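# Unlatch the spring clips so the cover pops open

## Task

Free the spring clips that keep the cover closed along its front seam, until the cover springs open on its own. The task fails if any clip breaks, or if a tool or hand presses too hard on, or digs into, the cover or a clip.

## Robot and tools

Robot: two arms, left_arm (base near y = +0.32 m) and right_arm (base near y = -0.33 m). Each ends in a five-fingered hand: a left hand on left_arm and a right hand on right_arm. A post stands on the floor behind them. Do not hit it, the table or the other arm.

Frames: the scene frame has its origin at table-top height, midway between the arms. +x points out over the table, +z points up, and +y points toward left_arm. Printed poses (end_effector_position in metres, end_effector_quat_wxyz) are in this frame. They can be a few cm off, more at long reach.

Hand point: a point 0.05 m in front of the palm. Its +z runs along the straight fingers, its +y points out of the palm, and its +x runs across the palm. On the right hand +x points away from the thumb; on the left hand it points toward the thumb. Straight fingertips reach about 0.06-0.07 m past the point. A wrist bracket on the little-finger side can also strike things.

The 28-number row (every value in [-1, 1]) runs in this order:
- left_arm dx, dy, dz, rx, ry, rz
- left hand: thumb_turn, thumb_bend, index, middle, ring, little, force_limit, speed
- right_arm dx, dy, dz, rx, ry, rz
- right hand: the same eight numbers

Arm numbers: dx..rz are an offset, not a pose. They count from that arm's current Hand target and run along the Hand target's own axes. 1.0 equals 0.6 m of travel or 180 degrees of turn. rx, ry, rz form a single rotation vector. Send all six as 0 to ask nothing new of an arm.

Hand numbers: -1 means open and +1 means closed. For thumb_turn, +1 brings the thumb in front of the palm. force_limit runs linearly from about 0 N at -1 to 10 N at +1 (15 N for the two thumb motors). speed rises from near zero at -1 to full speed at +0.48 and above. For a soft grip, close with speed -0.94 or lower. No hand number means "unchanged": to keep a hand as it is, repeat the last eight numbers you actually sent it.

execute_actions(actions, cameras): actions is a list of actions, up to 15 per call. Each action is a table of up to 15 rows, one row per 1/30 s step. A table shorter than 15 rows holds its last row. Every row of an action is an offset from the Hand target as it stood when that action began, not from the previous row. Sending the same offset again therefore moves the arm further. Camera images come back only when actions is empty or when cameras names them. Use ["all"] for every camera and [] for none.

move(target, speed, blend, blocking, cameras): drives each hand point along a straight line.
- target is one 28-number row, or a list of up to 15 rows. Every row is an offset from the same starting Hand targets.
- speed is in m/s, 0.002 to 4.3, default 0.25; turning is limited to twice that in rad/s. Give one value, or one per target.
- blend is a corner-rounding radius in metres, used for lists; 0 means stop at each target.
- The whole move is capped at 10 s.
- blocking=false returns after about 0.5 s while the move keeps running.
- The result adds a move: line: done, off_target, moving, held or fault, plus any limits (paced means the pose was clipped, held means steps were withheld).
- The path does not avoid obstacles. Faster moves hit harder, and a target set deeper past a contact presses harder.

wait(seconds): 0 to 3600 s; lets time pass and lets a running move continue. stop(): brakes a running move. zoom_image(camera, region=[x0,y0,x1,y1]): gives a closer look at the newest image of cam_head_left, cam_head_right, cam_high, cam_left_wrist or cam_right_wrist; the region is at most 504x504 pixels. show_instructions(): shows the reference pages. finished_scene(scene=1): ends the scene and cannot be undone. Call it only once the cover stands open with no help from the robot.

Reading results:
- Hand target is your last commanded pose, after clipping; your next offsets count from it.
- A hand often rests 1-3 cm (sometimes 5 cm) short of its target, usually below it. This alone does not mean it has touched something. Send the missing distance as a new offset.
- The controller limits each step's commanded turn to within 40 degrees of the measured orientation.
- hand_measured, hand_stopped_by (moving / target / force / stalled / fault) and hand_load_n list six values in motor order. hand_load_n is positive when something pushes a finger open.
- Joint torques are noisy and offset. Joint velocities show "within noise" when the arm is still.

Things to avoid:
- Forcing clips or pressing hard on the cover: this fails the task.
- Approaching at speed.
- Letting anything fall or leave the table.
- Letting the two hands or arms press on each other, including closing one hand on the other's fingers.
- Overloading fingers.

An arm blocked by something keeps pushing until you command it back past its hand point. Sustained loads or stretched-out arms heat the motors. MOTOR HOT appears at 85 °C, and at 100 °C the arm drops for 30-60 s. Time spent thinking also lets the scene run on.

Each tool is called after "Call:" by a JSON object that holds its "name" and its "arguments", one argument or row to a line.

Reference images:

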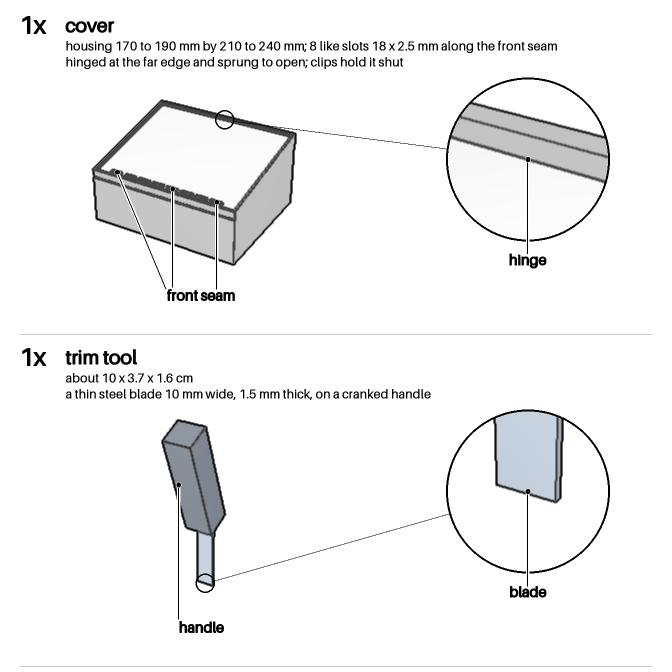

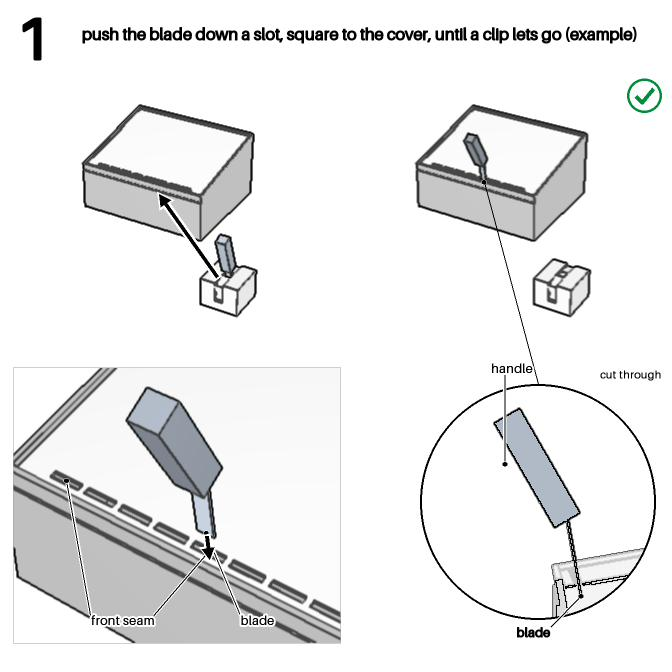

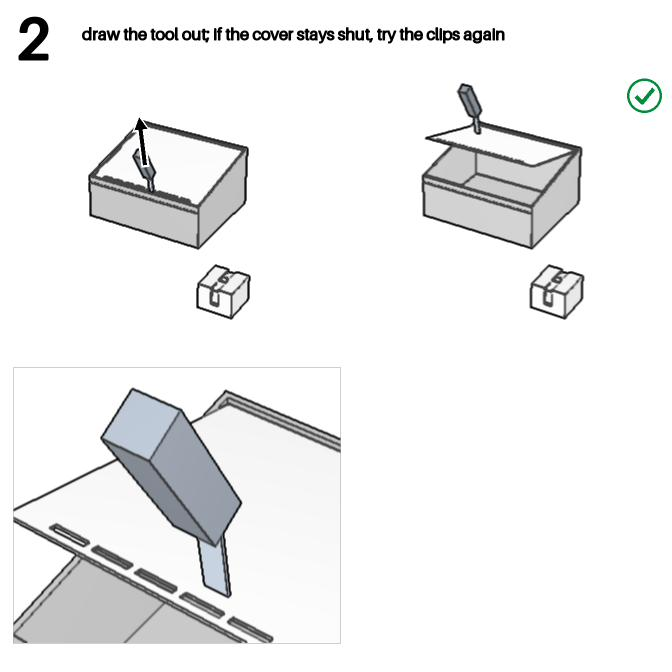

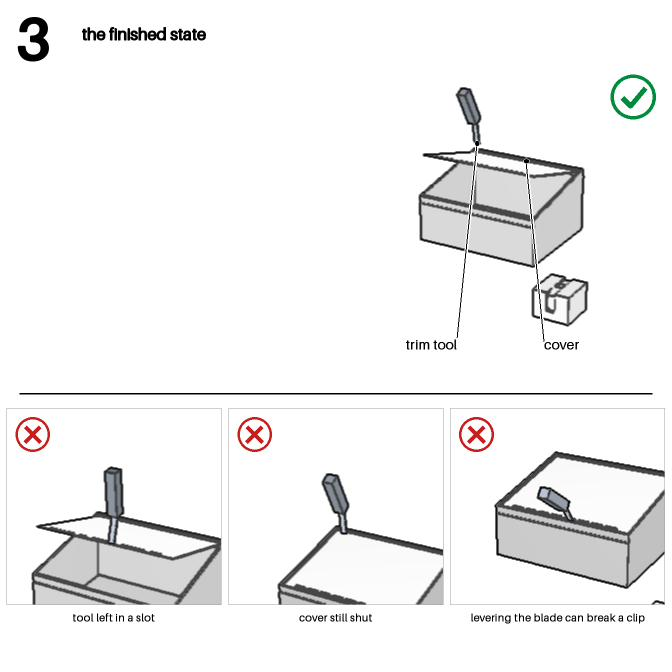

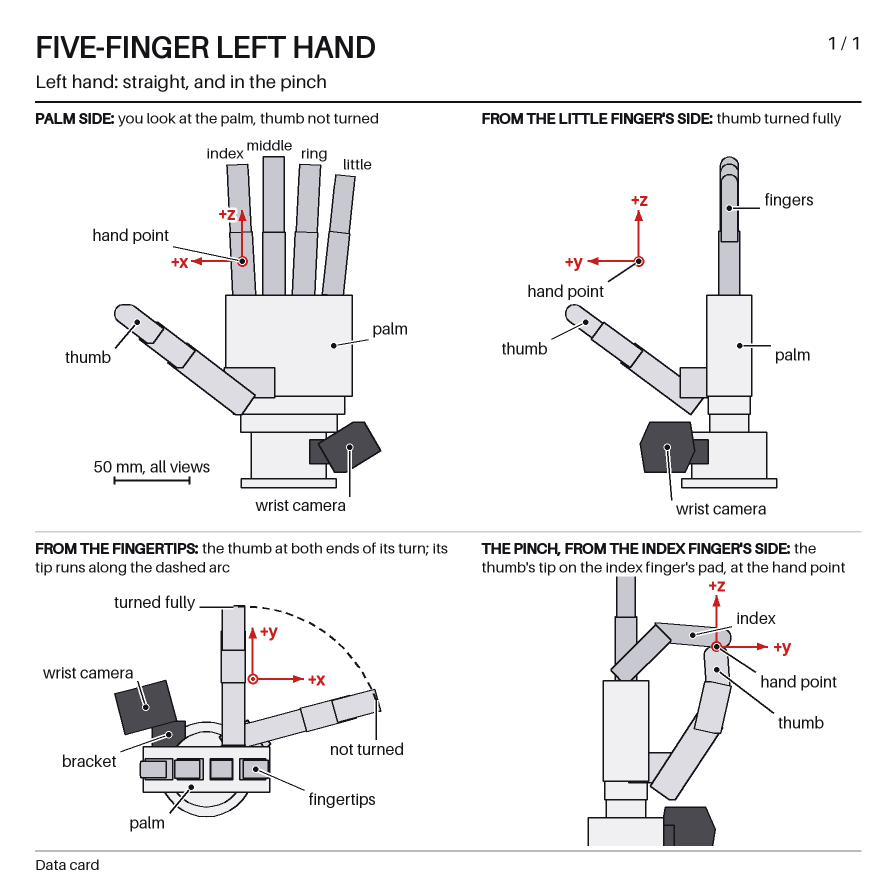

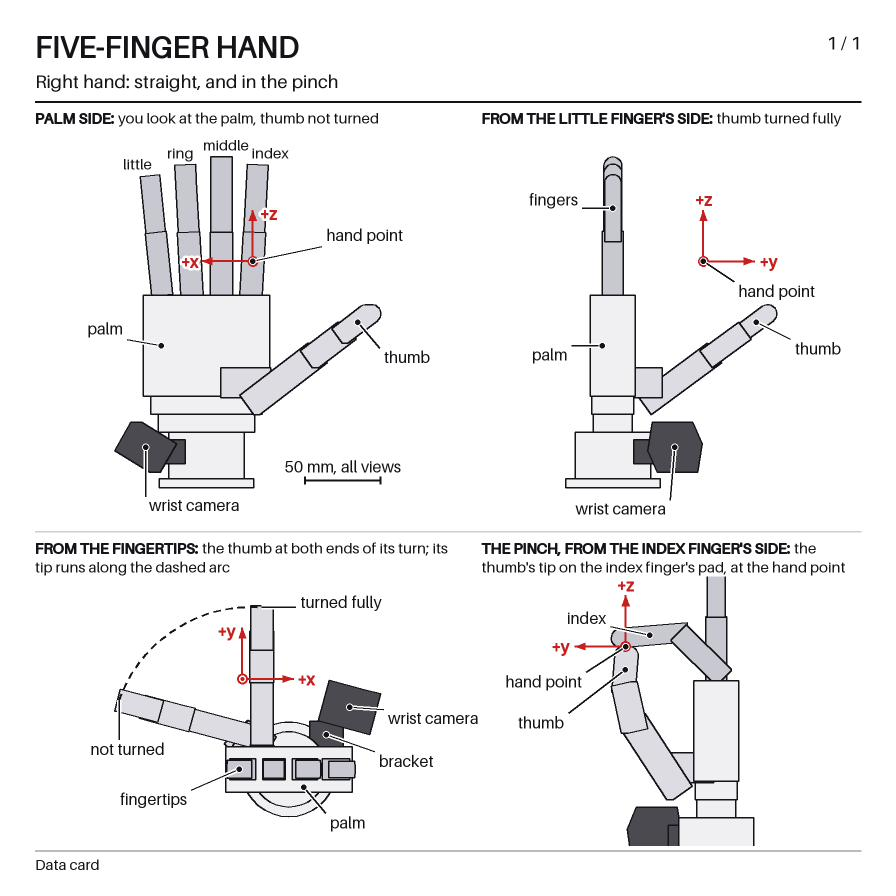

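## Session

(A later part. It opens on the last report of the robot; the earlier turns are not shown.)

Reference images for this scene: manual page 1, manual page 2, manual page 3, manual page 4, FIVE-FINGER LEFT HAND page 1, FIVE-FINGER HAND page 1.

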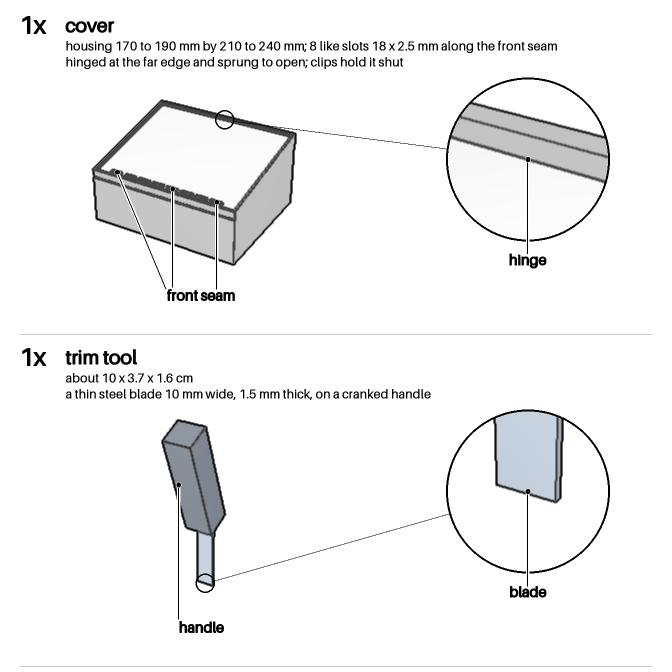

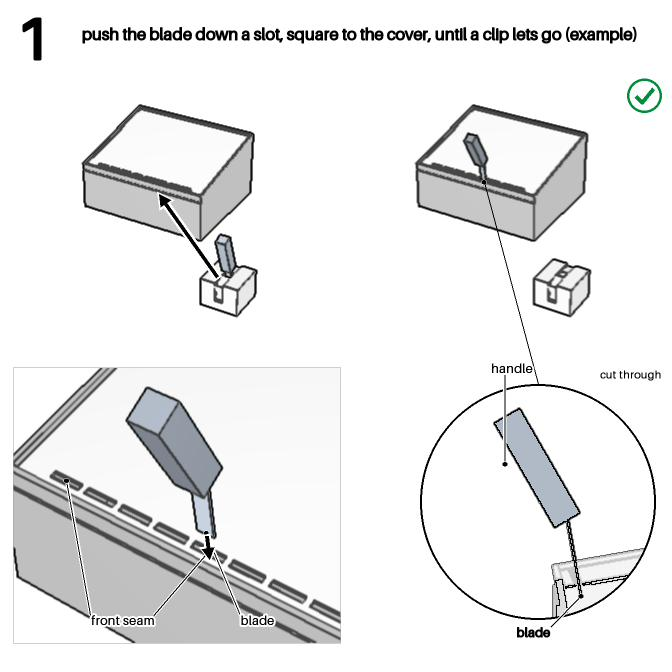

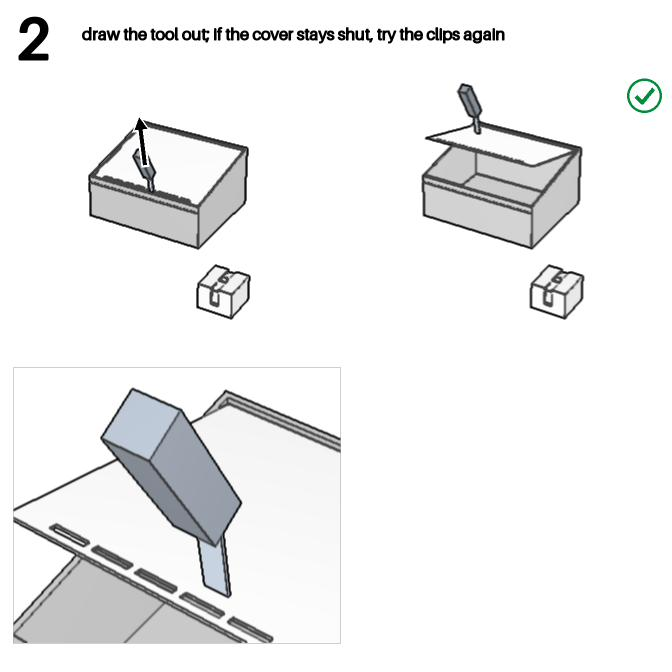

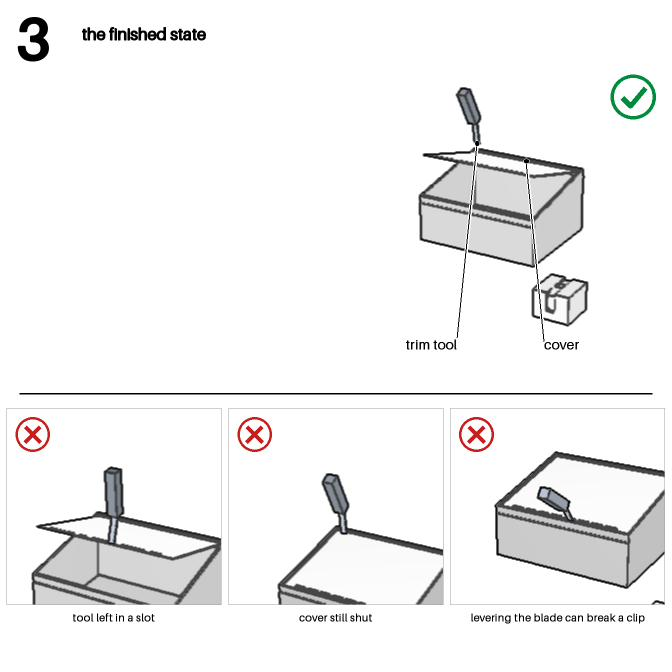

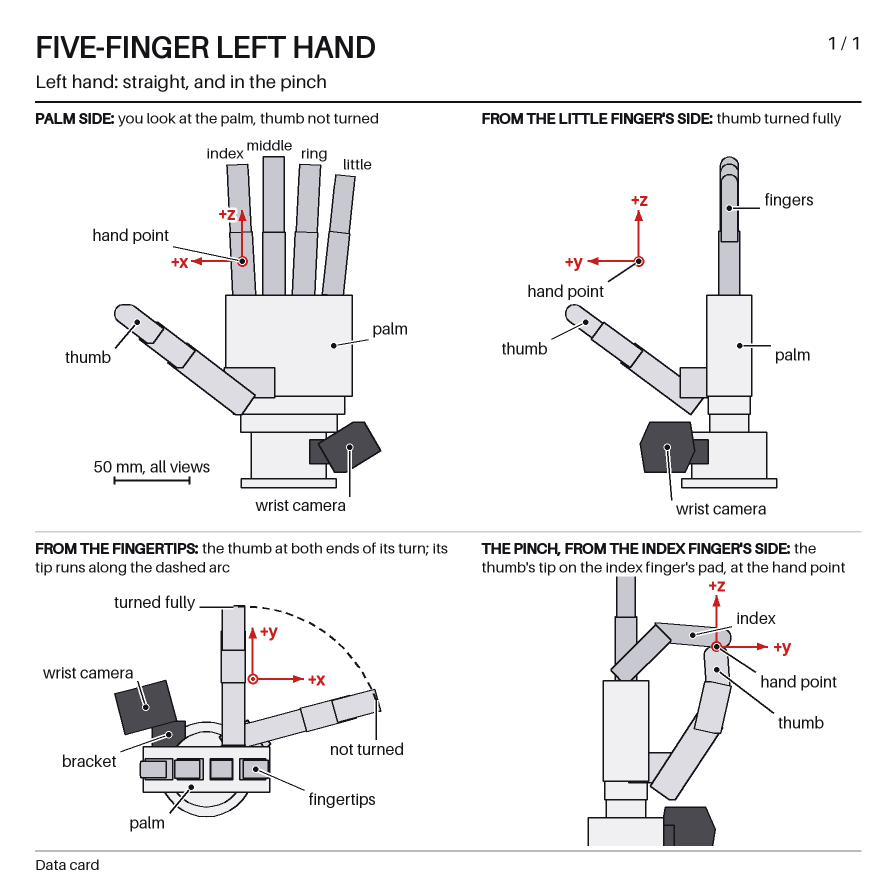

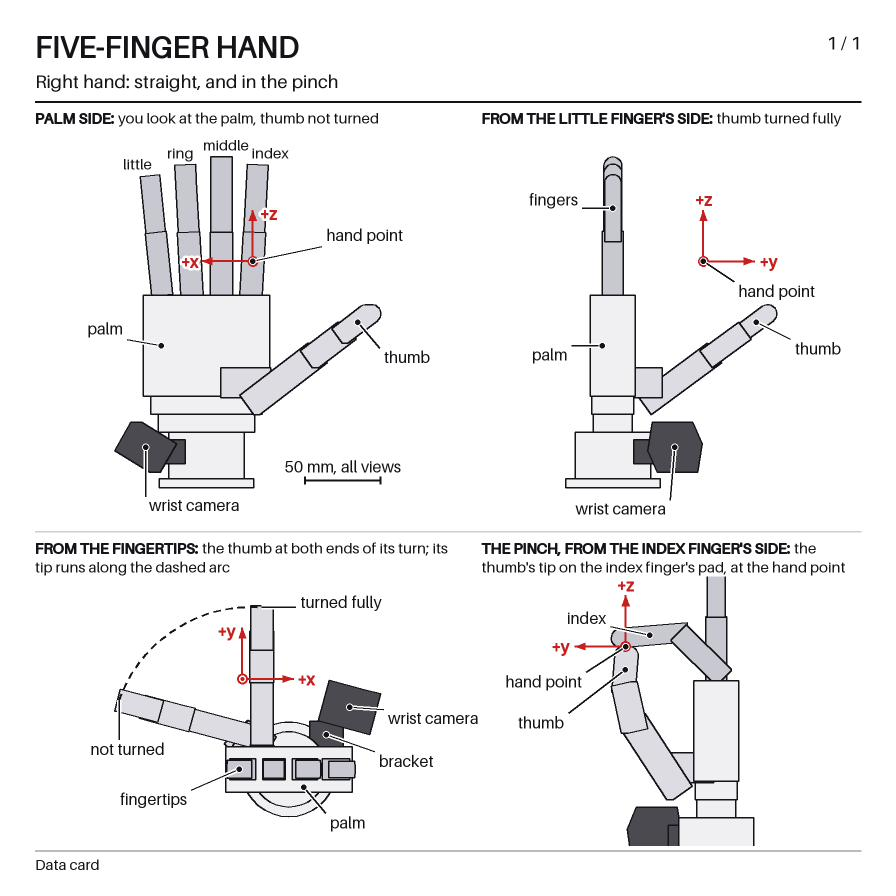

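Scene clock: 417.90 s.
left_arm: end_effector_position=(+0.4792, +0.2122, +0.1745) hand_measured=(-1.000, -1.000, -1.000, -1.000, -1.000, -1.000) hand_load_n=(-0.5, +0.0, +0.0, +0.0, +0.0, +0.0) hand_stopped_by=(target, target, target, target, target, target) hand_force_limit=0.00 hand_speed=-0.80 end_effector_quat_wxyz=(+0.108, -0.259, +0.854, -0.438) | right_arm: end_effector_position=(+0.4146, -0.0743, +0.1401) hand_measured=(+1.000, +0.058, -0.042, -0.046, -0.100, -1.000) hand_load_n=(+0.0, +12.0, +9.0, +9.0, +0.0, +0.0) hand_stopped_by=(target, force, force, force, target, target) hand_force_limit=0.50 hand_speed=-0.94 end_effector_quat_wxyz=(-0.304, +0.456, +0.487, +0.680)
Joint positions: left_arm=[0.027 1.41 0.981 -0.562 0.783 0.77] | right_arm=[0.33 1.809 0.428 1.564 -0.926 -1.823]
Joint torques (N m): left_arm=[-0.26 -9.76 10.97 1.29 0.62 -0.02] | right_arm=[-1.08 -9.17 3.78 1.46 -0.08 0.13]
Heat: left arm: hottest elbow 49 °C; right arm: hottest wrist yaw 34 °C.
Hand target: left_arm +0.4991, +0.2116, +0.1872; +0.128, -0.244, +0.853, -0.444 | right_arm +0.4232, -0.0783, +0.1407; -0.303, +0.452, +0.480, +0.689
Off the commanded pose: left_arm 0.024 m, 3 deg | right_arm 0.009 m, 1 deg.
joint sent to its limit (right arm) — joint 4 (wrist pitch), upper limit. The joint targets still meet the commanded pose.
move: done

Call:
{"name": "move", "arguments": {
  "target": [0,0,0,0,0,0,-1,-1,-1,-1,-1,-1,0,-0.8,-0.0123,-0.0053,-0.0014,0,0,0,1,0.1,0.35,0.35,-0.1,-1,0.5,-0.94],
  "speed": 0.04,
  "cameras": ["cam_left_wrist", "cam_high"]
}}

Call:
{"name": "zoom_image", "arguments": {
  "camera": "cam_left_wrist",
  "region": [486, 203, 536, 243]
}}

Call:
{"name": "zoom_image", "arguments": {
  "camera": "cam_high",
  "region": [450, 195, 490, 227]
}}

Scene clock: 419.73 s.
left_arm: end_effector_position=(+0.4792, +0.2122, +0.1745) hand_measured=(-1.000, -1.000, -1.000, -1.000, -1.000, -1.000) hand_load_n=(+0.0, +0.0, +0.0, +0.0, -0.5, +0.0) hand_stopped_by=(target, target, target, target, target, target) hand_force_limit=0.00 hand_speed=-0.80 end_effector_quat_wxyz=(+0.108, -0.259, +0.854, -0.438) | right_arm: end_effector_position=(+0.4145, -0.0743, +0.1301) hand_measured=(+1.000, +0.058, -0.042, -0.046, -0.100, -1.000) hand_load_n=(+0.0, +12.0, +9.0, +9.0, +0.0, +0.0) hand_stopped_by=(target, force, force, force, target, target) hand_force_limit=0.50 hand_speed=-0.94 end_effector_quat_wxyz=(-0.307, +0.464, +0.487, +0.674)
Joint positions: left_arm=[0.027 1.41 0.981 -0.562 0.783 0.77] | right_arm=[0.33 1.83 0.428 1.564 -0.926 -1.823]
Joint torques (N m): left_arm=[-0.26 -9.82 10.96 1.28 0.62 -0.02] | right_arm=[-0.97 -9.52 3.67 1.46 -0.1 0]
Heat: left arm: hottest elbow 49 °C; right arm: hottest wrist yaw 34 °C.
Hand target: left_arm +0.4991, +0.2116, +0.1872; +0.128, -0.244, +0.853, -0.444 | right_arm +0.4232, -0.0780, +0.1326; -0.303, +0.452, +0.480, +0.688
Off the commanded pose: left_arm 0.024 m, 3 deg | right_arm 0.010 m, 2 deg.
joint sent to its limit (right arm) — joint 4 (wrist pitch), upper limit. The joint targets still meet the commanded pose.
move: done
cam_left_wrist: T_world_to_cam=[[0.09905, -0.58073, 0.80805, -0.06898], [-0.97589, 0.10202, 0.19294, 0.40004], [-0.19449, -0.80768, -0.55663, 0.47495]] pos_world=[0.4896, 0.30273, 0.24292]
Images, in order (width x height): cam_high 896x504, cam_left_wrist 896x504.

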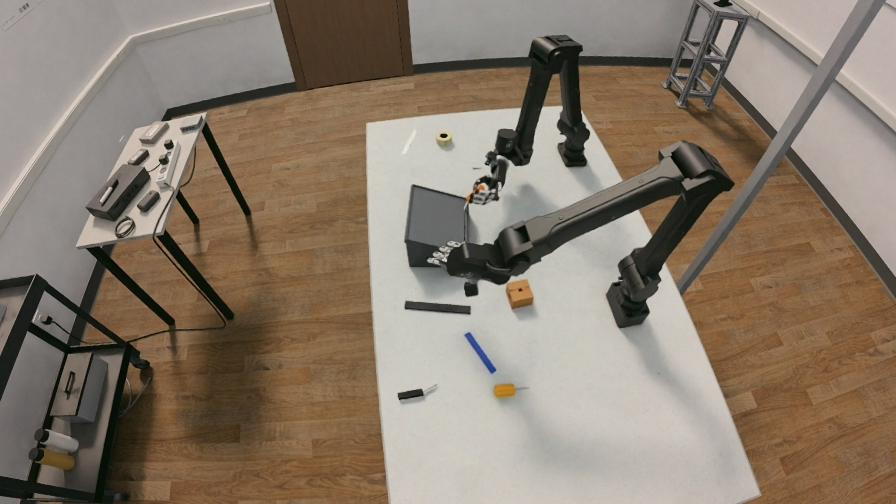

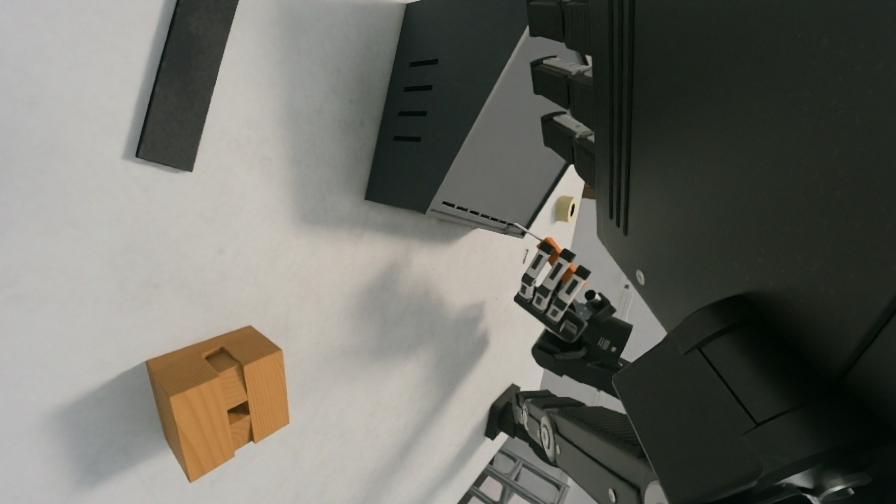

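Scaled by 10.080 from the camera's image (finer frame: 1280x720).

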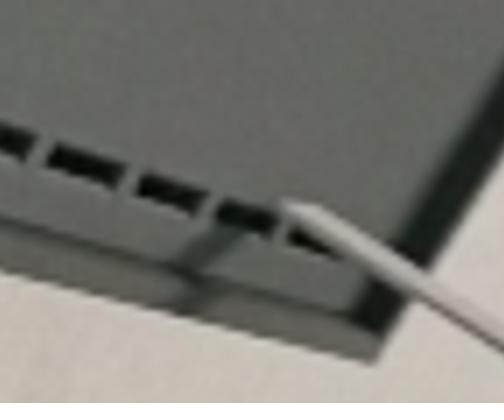

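Scaled by 12.600 from the camera's image (finer frame: 1280x720).

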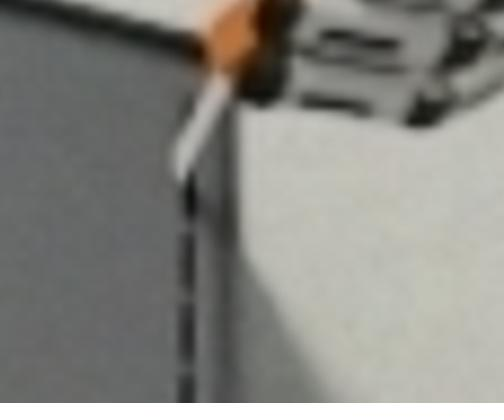

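Call:
{"name": "move", "arguments": {
  "target": [0,0,0,0,0,0,-1,-1,-1,-1,-1,-1,0,-0.8,-0.0062,-0.0053,-0.0014,0,0,0,1,0.1,0.35,0.35,-0.1,-1,0.5,-0.94],
  "speed": 0.03,
  "cameras": ["cam_left_wrist", "cam_high"]
}}

Call:
{"name": "zoom_image", "arguments": {
  "camera": "cam_left_wrist",
  "region": [486, 203, 536, 243]
}}

Call:
{"name": "zoom_image", "arguments": {
  "camera": "cam_high",
  "region": [450, 195, 490, 227]
}}

Scene clock: 422.03 s.
left_arm: end_effector_position=(+0.4792, +0.2122, +0.1745) hand_measured=(-1.000, -1.000, -1.000, -1.000, -1.000, -1.000) hand_load_n=(-0.5, -0.5, +0.0, +0.0, +0.0, +0.0) hand_stopped_by=(target, target, target, target, target, target) hand_force_limit=0.00 hand_speed=-0.80 end_effector_quat_wxyz=(+0.108, -0.259, +0.854, -0.438) | right_arm: end_effector_position=(+0.4145, -0.0743, +0.1277) hand_measured=(+1.000, +0.058, -0.042, -0.046, -0.100, -1.000) hand_load_n=(+0.0, +12.5, +9.0, +9.0, +0.0, +0.0) hand_stopped_by=(target, force, force, force, target, target) hand_force_limit=0.50 hand_speed=-0.94 end_effector_quat_wxyz=(-0.307, +0.465, +0.487, +0.672)
Joint positions: left_arm=[0.027 1.41 0.981 -0.562 0.783 0.77] | right_arm=[0.33 1.835 0.428 1.564 -0.926 -1.825]
Joint torques (N m): left_arm=[-0.32 -9.76 10.96 1.28 0.62 -0.02] | right_arm=[-0.79 -9.23 3.41 1.47 -0.04 -0.08]
Heat: left arm: hottest elbow 49 °C; right arm: hottest wrist yaw 34 °C.
Hand target: left_arm +0.4991, +0.2116, +0.1872; +0.128, -0.244, +0.853, -0.444 | right_arm +0.4217, -0.0777, +0.1279; -0.303, +0.452, +0.480, +0.689
Off the commanded pose: left_arm 0.024 m, 3 deg | right_arm 0.008 m, 3 deg.
joint sent to its limit (right arm) — joint 4 (wrist pitch), upper limit. The joint targets still meet the commanded pose.
move: off_target (right_arm)
cam_left_wrist: T_world_to_cam=[[0.09905, -0.58073, 0.80805, -0.06898], [-0.97589, 0.10202, 0.19294, 0.40004], [-0.19449, -0.80768, -0.55663, 0.47495]] pos_world=[0.4896, 0.30273, 0.24292]
Images, in order (width x height): cam_high 896x504, cam_left_wrist 896x504.

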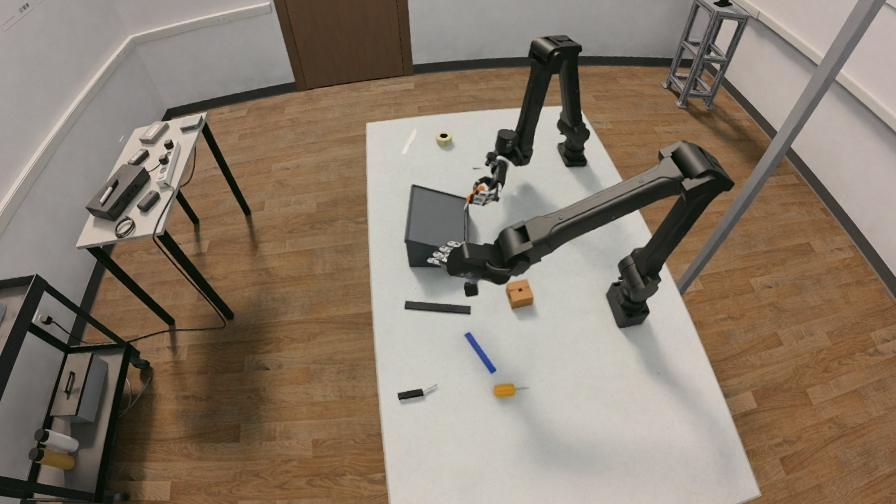

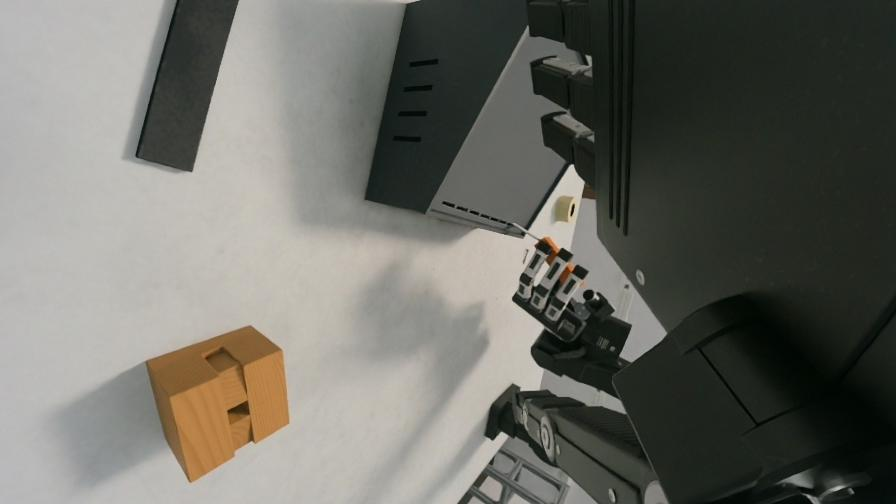

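Scaled by 10.080 from the camera's image (finer frame: 1280x720).

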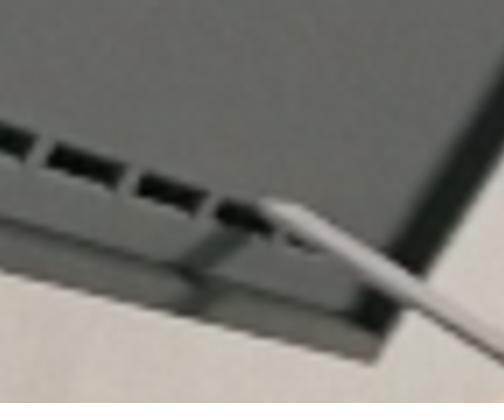

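Scaled by 12.600 from the camera's image (finer frame: 1280x720).

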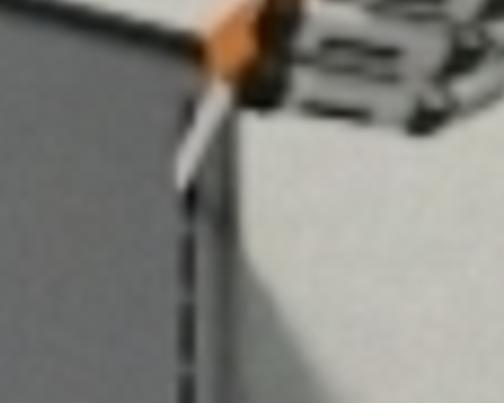

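Call:
{"name": "move", "arguments": {
  "target": [0,0,0,0,0,0,-1,-1,-1,-1,-1,-1,0,-0.8,0.0001,-0.0082,-0.0016,0,0,0,1,0.1,0.35,0.35,-0.1,-1,0.5,-0.94],
  "speed": 0.03
}}

Scene clock: 424.13 s.
left_arm: end_effector_position=(+0.4792, +0.2122, +0.1745) hand_measured=(-1.000, -1.000, -1.000, -1.000, -1.000, -1.000) hand_load_n=(-0.5, +0.0, +0.0, +0.0, +0.0, +0.0) hand_stopped_by=(target, target, target, target, target, target) hand_force_limit=0.00 hand_speed=-0.80 end_effector_quat_wxyz=(+0.108, -0.259, +0.854, -0.438) | right_arm: end_effector_position=(+0.4151, -0.0748, +0.1281) hand_measured=(+1.000, +0.058, -0.042, -0.046, -0.100, -1.000) hand_load_n=(+0.0, +12.5, +9.0, +9.0, +0.0, +0.5) hand_stopped_by=(target, force, force, force, target, target) hand_force_limit=0.50 hand_speed=-0.94 end_effector_quat_wxyz=(-0.304, +0.465, +0.487, +0.674)
Joint positions: left_arm=[0.027 1.41 0.981 -0.562 0.783 0.77] | right_arm=[0.33 1.835 0.428 1.564 -0.923 -1.831]
Joint torques (N m): left_arm=[-0.32 -9.76 10.96 1.29 0.62 -0.02] | right_arm=[-0.26 -9.29 2.66 1.47 0.05 -0.11]
Heat: left arm: hottest elbow 49 °C; right arm: hottest wrist yaw 34 °C.
Hand target: left_arm +0.4991, +0.2116, +0.1872; +0.128, -0.244, +0.853, -0.444 | right_arm +0.4172, -0.0769, +0.1259; -0.303, +0.452, +0.480, +0.689
Off the commanded pose: left_arm 0.024 m, 3 deg | right_arm 0.004 m, 2 deg.
joint sent to its limit (right arm) — joint 4 (wrist pitch), upper limit. The joint targets still meet the commanded pose.
move: done

Call:
{"name": "move", "arguments": {
  "target": [0,0,0,0,0,0,-1,-1,-1,-1,-1,-1,0,-0.8,0.0017,-0.0065,-0.0013,0,0,0,1,0.1,0.35,0.35,-0.1,-1,0.5,-0.94],
  "speed": 0.03,
  "cameras": ["cam_left_wrist", "cam_high"]
}}

Call:
{"name": "zoom_image", "arguments": {
  "camera": "cam_left_wrist",
  "region": [486, 203, 536, 243]
}}

Call:
{"name": "zoom_image", "arguments": {
  "camera": "cam_high",
  "region": [450, 195, 490, 227]
}}

Scene clock: 425.53 s.
left_arm: end_effector_position=(+0.4792, +0.2122, +0.1745) hand_measured=(-1.000, -1.000, -1.000, -1.000, -1.000, -1.000) hand_load_n=(+0.0, +0.0, +0.0, +0.0, +0.0, +0.0) hand_stopped_by=(target, target, target, target, target, target) hand_force_limit=0.00 hand_speed=-0.80 end_effector_quat_wxyz=(+0.108, -0.259, +0.854, -0.438) | right_arm: end_effector_position=(+0.4151, -0.0758, +0.1279) hand_measured=(+1.000, +0.058, -0.042, -0.046, -0.100, -1.000) hand_load_n=(+0.0, +12.5, +9.0, +9.0, +0.0, +0.0) hand_stopped_by=(target, force, force, force, target, target) hand_force_limit=0.50 hand_speed=-0.94 end_effector_quat_wxyz=(-0.301, +0.465, +0.487, +0.675)
Joint positions: left_arm=[0.027 1.41 0.981 -0.562 0.783 0.77] | right_arm=[0.33 1.835 0.425 1.564 -0.918 -1.838]
Joint torques (N m): left_arm=[-0.32 -9.76 10.96 1.26 0.62 -0.02] | right_arm=[0.15 -9.7 2.14 1.48 0.05 -0.09]
Heat: left arm: hottest elbow 49 °C; right arm: hottest wrist yaw 34 °C.
Hand target: left_arm +0.4991, +0.2116, +0.1872; +0.128, -0.244, +0.853, -0.444 | right_arm +0.4133, -0.0762, +0.1253; -0.303, +0.452, +0.480, +0.689
Off the commanded pose: left_arm 0.024 m, 3 deg | right_arm 0.003 m, 2 deg.
joint sent to its limit (right arm) — joint 4 (wrist pitch), upper limit. The joint targets still meet the commanded pose.
move: done
cam_left_wrist: T_world_to_cam=[[0.09905, -0.58073, 0.80805, -0.06898], [-0.97589, 0.10202, 0.19294, 0.40004], [-0.19449, -0.80768, -0.55663, 0.47495]] pos_world=[0.4896, 0.30273, 0.24292]
Images, in order (width x height): cam_high 896x504, cam_left_wrist 896x504.

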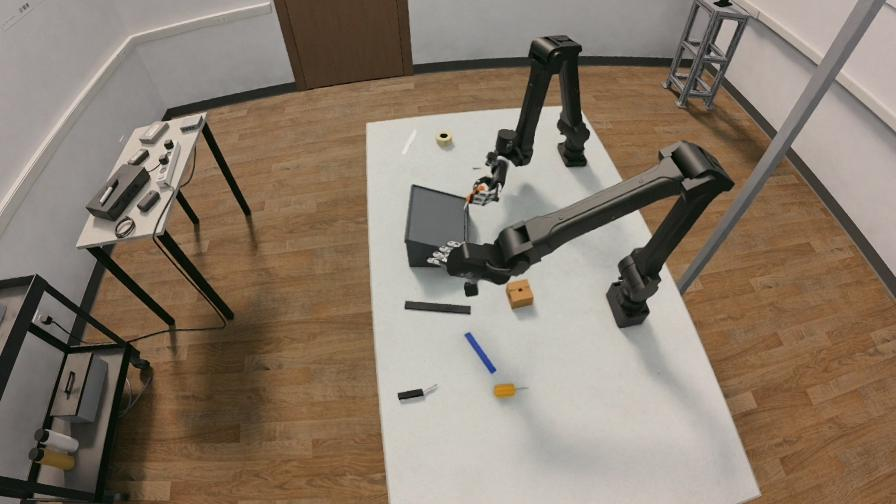

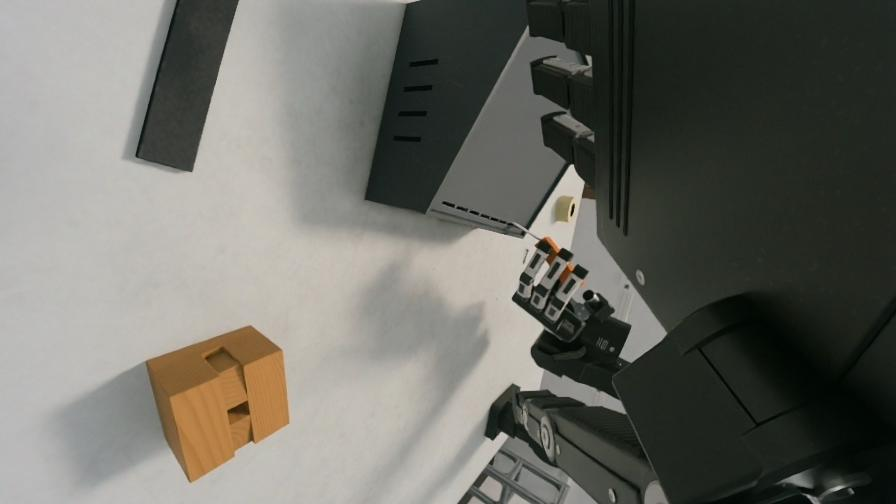

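Scaled by 10.080 from the camera's image (finer frame: 1280x720).

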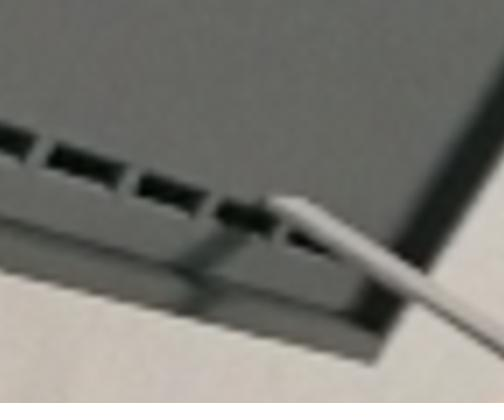

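Scaled by 12.600 from the camera's image (finer frame: 1280x720).

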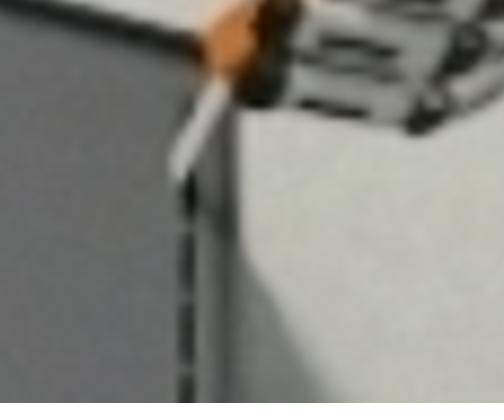

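Call:
{"name": "move", "arguments": {
  "target": [0,0,0,0,0,0,-1,-1,-1,-1,-1,-1,0,-0.8,0.0017,-0.0065,-0.0013,0,0,0,1,0.1,0.35,0.35,-0.1,-1,0.5,-0.94],
  "speed": 0.03,
  "cameras": ["cam_left_wrist", "cam_high"]
}}

Call:
{"name": "zoom_image", "arguments": {
  "camera": "cam_left_wrist",
  "region": [486, 203, 536, 243]
}}

Call:
{"name": "zoom_image", "arguments": {
  "camera": "cam_high",
  "region": [450, 195, 490, 227]
}}

Scene clock: 427.20 s.
left_arm: end_effector_position=(+0.4792, +0.2122, +0.1745) hand_measured=(-1.000, -1.000, -1.000, -1.000, -1.000, -1.000) hand_load_n=(+0.0, +0.0, +0.0, +0.0, +0.0, +0.0) hand_stopped_by=(target, target, target, target, target, target) hand_force_limit=0.00 hand_speed=-0.80 end_effector_quat_wxyz=(+0.108, -0.259, +0.854, -0.438) | right_arm: end_effector_position=(+0.4134, -0.0770, +0.1268) hand_measured=(+1.000, +0.058, -0.042, -0.046, -0.100, -1.000) hand_load_n=(+0.0, +12.5, +9.0, +9.0, +0.0, -0.5) hand_stopped_by=(target, force, force, force, target, target) hand_force_limit=0.50 hand_speed=-0.94 end_effector_quat_wxyz=(-0.297, +0.465, +0.489, +0.676)
Joint positions: left_arm=[0.027 1.41 0.981 -0.562 0.783 0.77] | right_arm=[0.33 1.835 0.418 1.564 -0.914 -1.849]
Joint torques (N m): left_arm=[-0.26 -9.76 10.96 1.28 0.62 -0.02] | right_arm=[0.62 -9.93 1.84 1.47 0.1 0.02]
Heat: left arm: hottest elbow 49 °C; right arm: hottest wrist yaw 34 °C.
Hand target: left_arm +0.4991, +0.2116, +0.1872; +0.128, -0.244, +0.853, -0.444 | right_arm +0.4093, -0.0755, +0.1246; -0.303, +0.452, +0.480, +0.689
Off the commanded pose: left_arm 0.024 m, 3 deg | right_arm 0.005 m, 2 deg.
joint sent to its limit (right arm) — joint 4 (wrist pitch), upper limit. The joint targets are off in orientation, not in position.
move: done
cam_left_wrist: T_world_to_cam=[[0.09905, -0.58073, 0.80805, -0.06898], [-0.97589, 0.10202, 0.19294, 0.40004], [-0.19449, -0.80768, -0.55663, 0.47495]] pos_world=[0.4896, 0.30273, 0.24292]
Images, in order (width x height): cam_high 896x504, cam_left_wrist 896x504.

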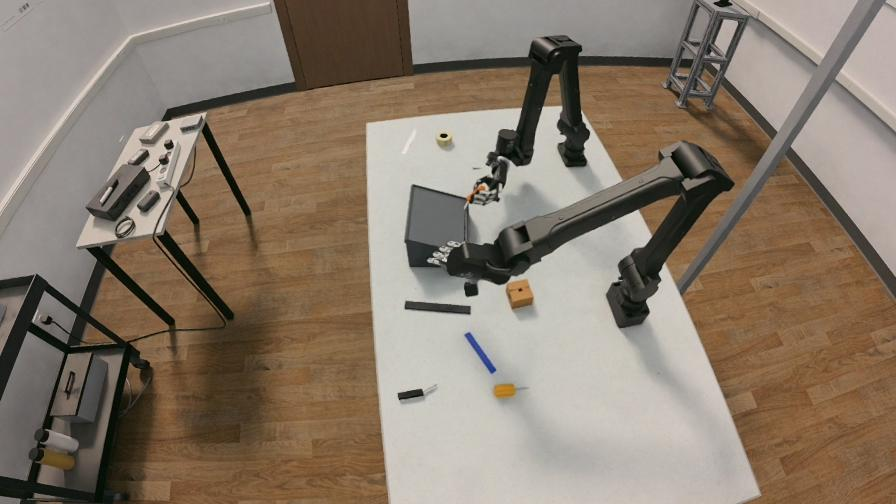

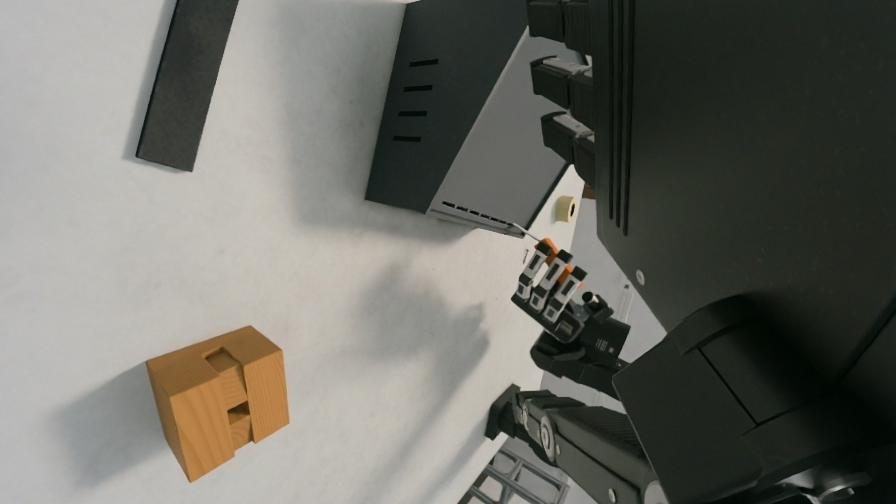

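Scaled by 10.080 from the camera's image (finer frame: 1280x720).

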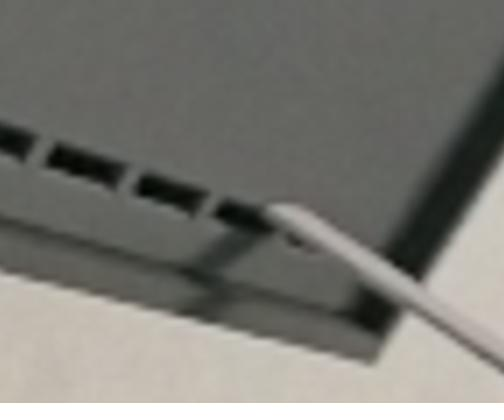

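Scaled by 12.600 from the camera's image (finer frame: 1280x720).

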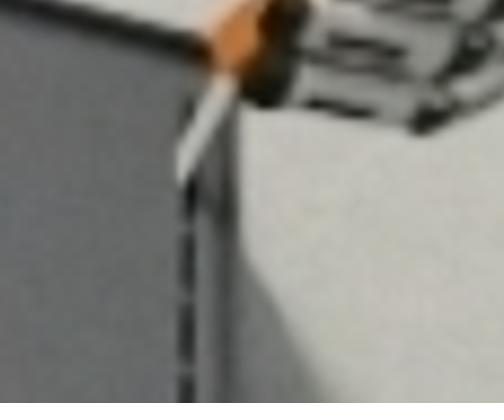

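Call:
{"name": "move", "arguments": {
  "target": [0,0,0,0,0,0,-1,-1,-1,-1,-1,-1,0,-0.8,0.0,-0.0049,-0.001,0,0,0,1,0.1,0.35,0.35,-0.1,-1,0.5,-0.94],
  "speed": 0.03,
  "cameras": ["cam_left_wrist", "cam_high"]
}}

Call:
{"name": "zoom_image", "arguments": {
  "camera": "cam_left_wrist",
  "region": [486, 203, 536, 243]
}}

Call:
{"name": "zoom_image", "arguments": {
  "camera": "cam_high",
  "region": [450, 195, 490, 227]
}}

Scene clock: 430.77 s.
left_arm: end_effector_position=(+0.4792, +0.2122, +0.1745) hand_measured=(-1.000, -1.000, -1.000, -1.000, -1.000, -1.000) hand_load_n=(-0.5, +0.0, +0.0, +0.0, +0.0, +0.0) hand_stopped_by=(target, target, target, target, target, target) hand_force_limit=0.00 hand_speed=-0.80 end_effector_quat_wxyz=(+0.108, -0.259, +0.854, -0.438) | right_arm: end_effector_position=(+0.4120, -0.0780, +0.1262) hand_measured=(+1.000, +0.058, -0.042, -0.046, -0.100, -1.000) hand_load_n=(+0.0, +12.5, +9.0, +9.0, +0.0, +0.0) hand_stopped_by=(target, force, force, force, target, target) hand_force_limit=0.50 hand_speed=-0.94 end_effector_quat_wxyz=(-0.294, +0.465, +0.490, +0.676)
Joint positions: left_arm=[0.027 1.41 0.981 -0.562 0.783 0.77] | right_arm=[0.33 1.835 0.413 1.566 -0.911 -1.858]
Joint torques (N m): left_arm=[-0.21 -9.82 10.96 1.28 0.62 -0.02] | right_arm=[0.85 -9.99 1.74 1.4 0.12 0.04]
Heat: left arm: hottest elbow 49 °C; right arm: hottest wrist yaw 34 °C.
Hand target: left_arm +0.4991, +0.2116, +0.1872; +0.128, -0.244, +0.853, -0.444 | right_arm +0.4065, -0.0751, +0.1234; -0.303, +0.452, +0.480, +0.689
Off the commanded pose: left_arm 0.024 m, 3 deg | right_arm 0.007 m, 3 deg.
joint sent to its limit (right arm) — joint 4 (wrist pitch), upper limit. The joint targets are off in orientation, not in position.
move: off_target (right_arm)
cam_left_wrist: T_world_to_cam=[[0.09905, -0.58073, 0.80805, -0.06898], [-0.97589, 0.10202, 0.19294, 0.40004], [-0.19449, -0.80768, -0.55663, 0.47495]] pos_world=[0.4896, 0.30273, 0.24292]
Images, in order (width x height): cam_high 896x504, cam_left_wrist 896x504.

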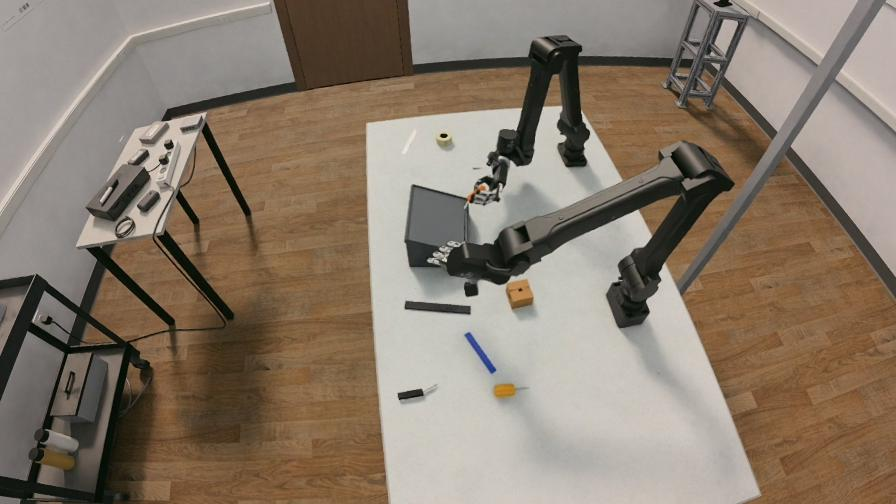

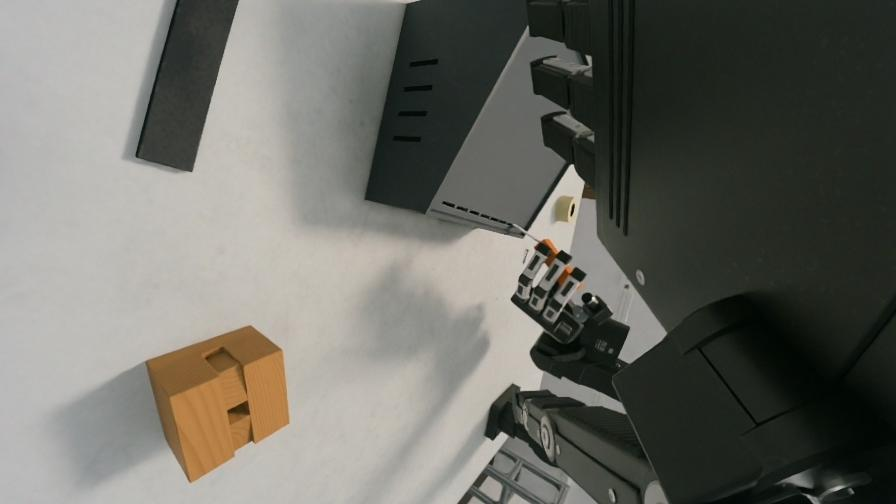

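Scaled by 10.080 from the camera's image (finer frame: 1280x720).

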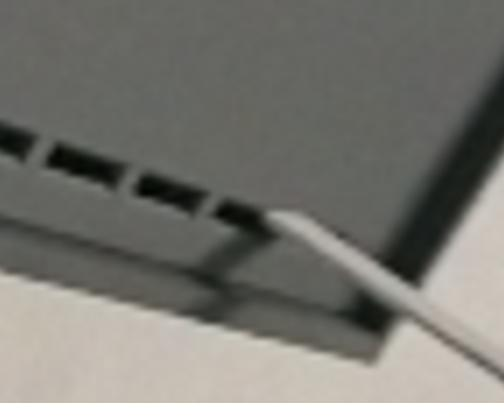

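Scaled by 12.600 from the camera's image (finer frame: 1280x720).

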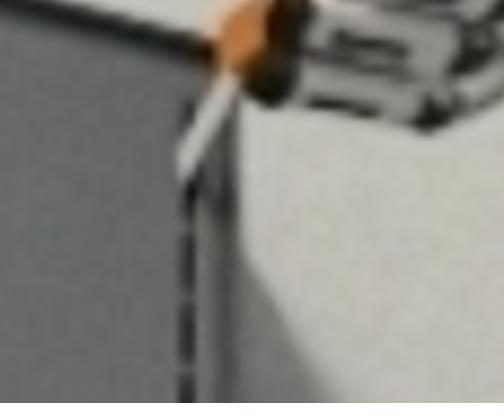

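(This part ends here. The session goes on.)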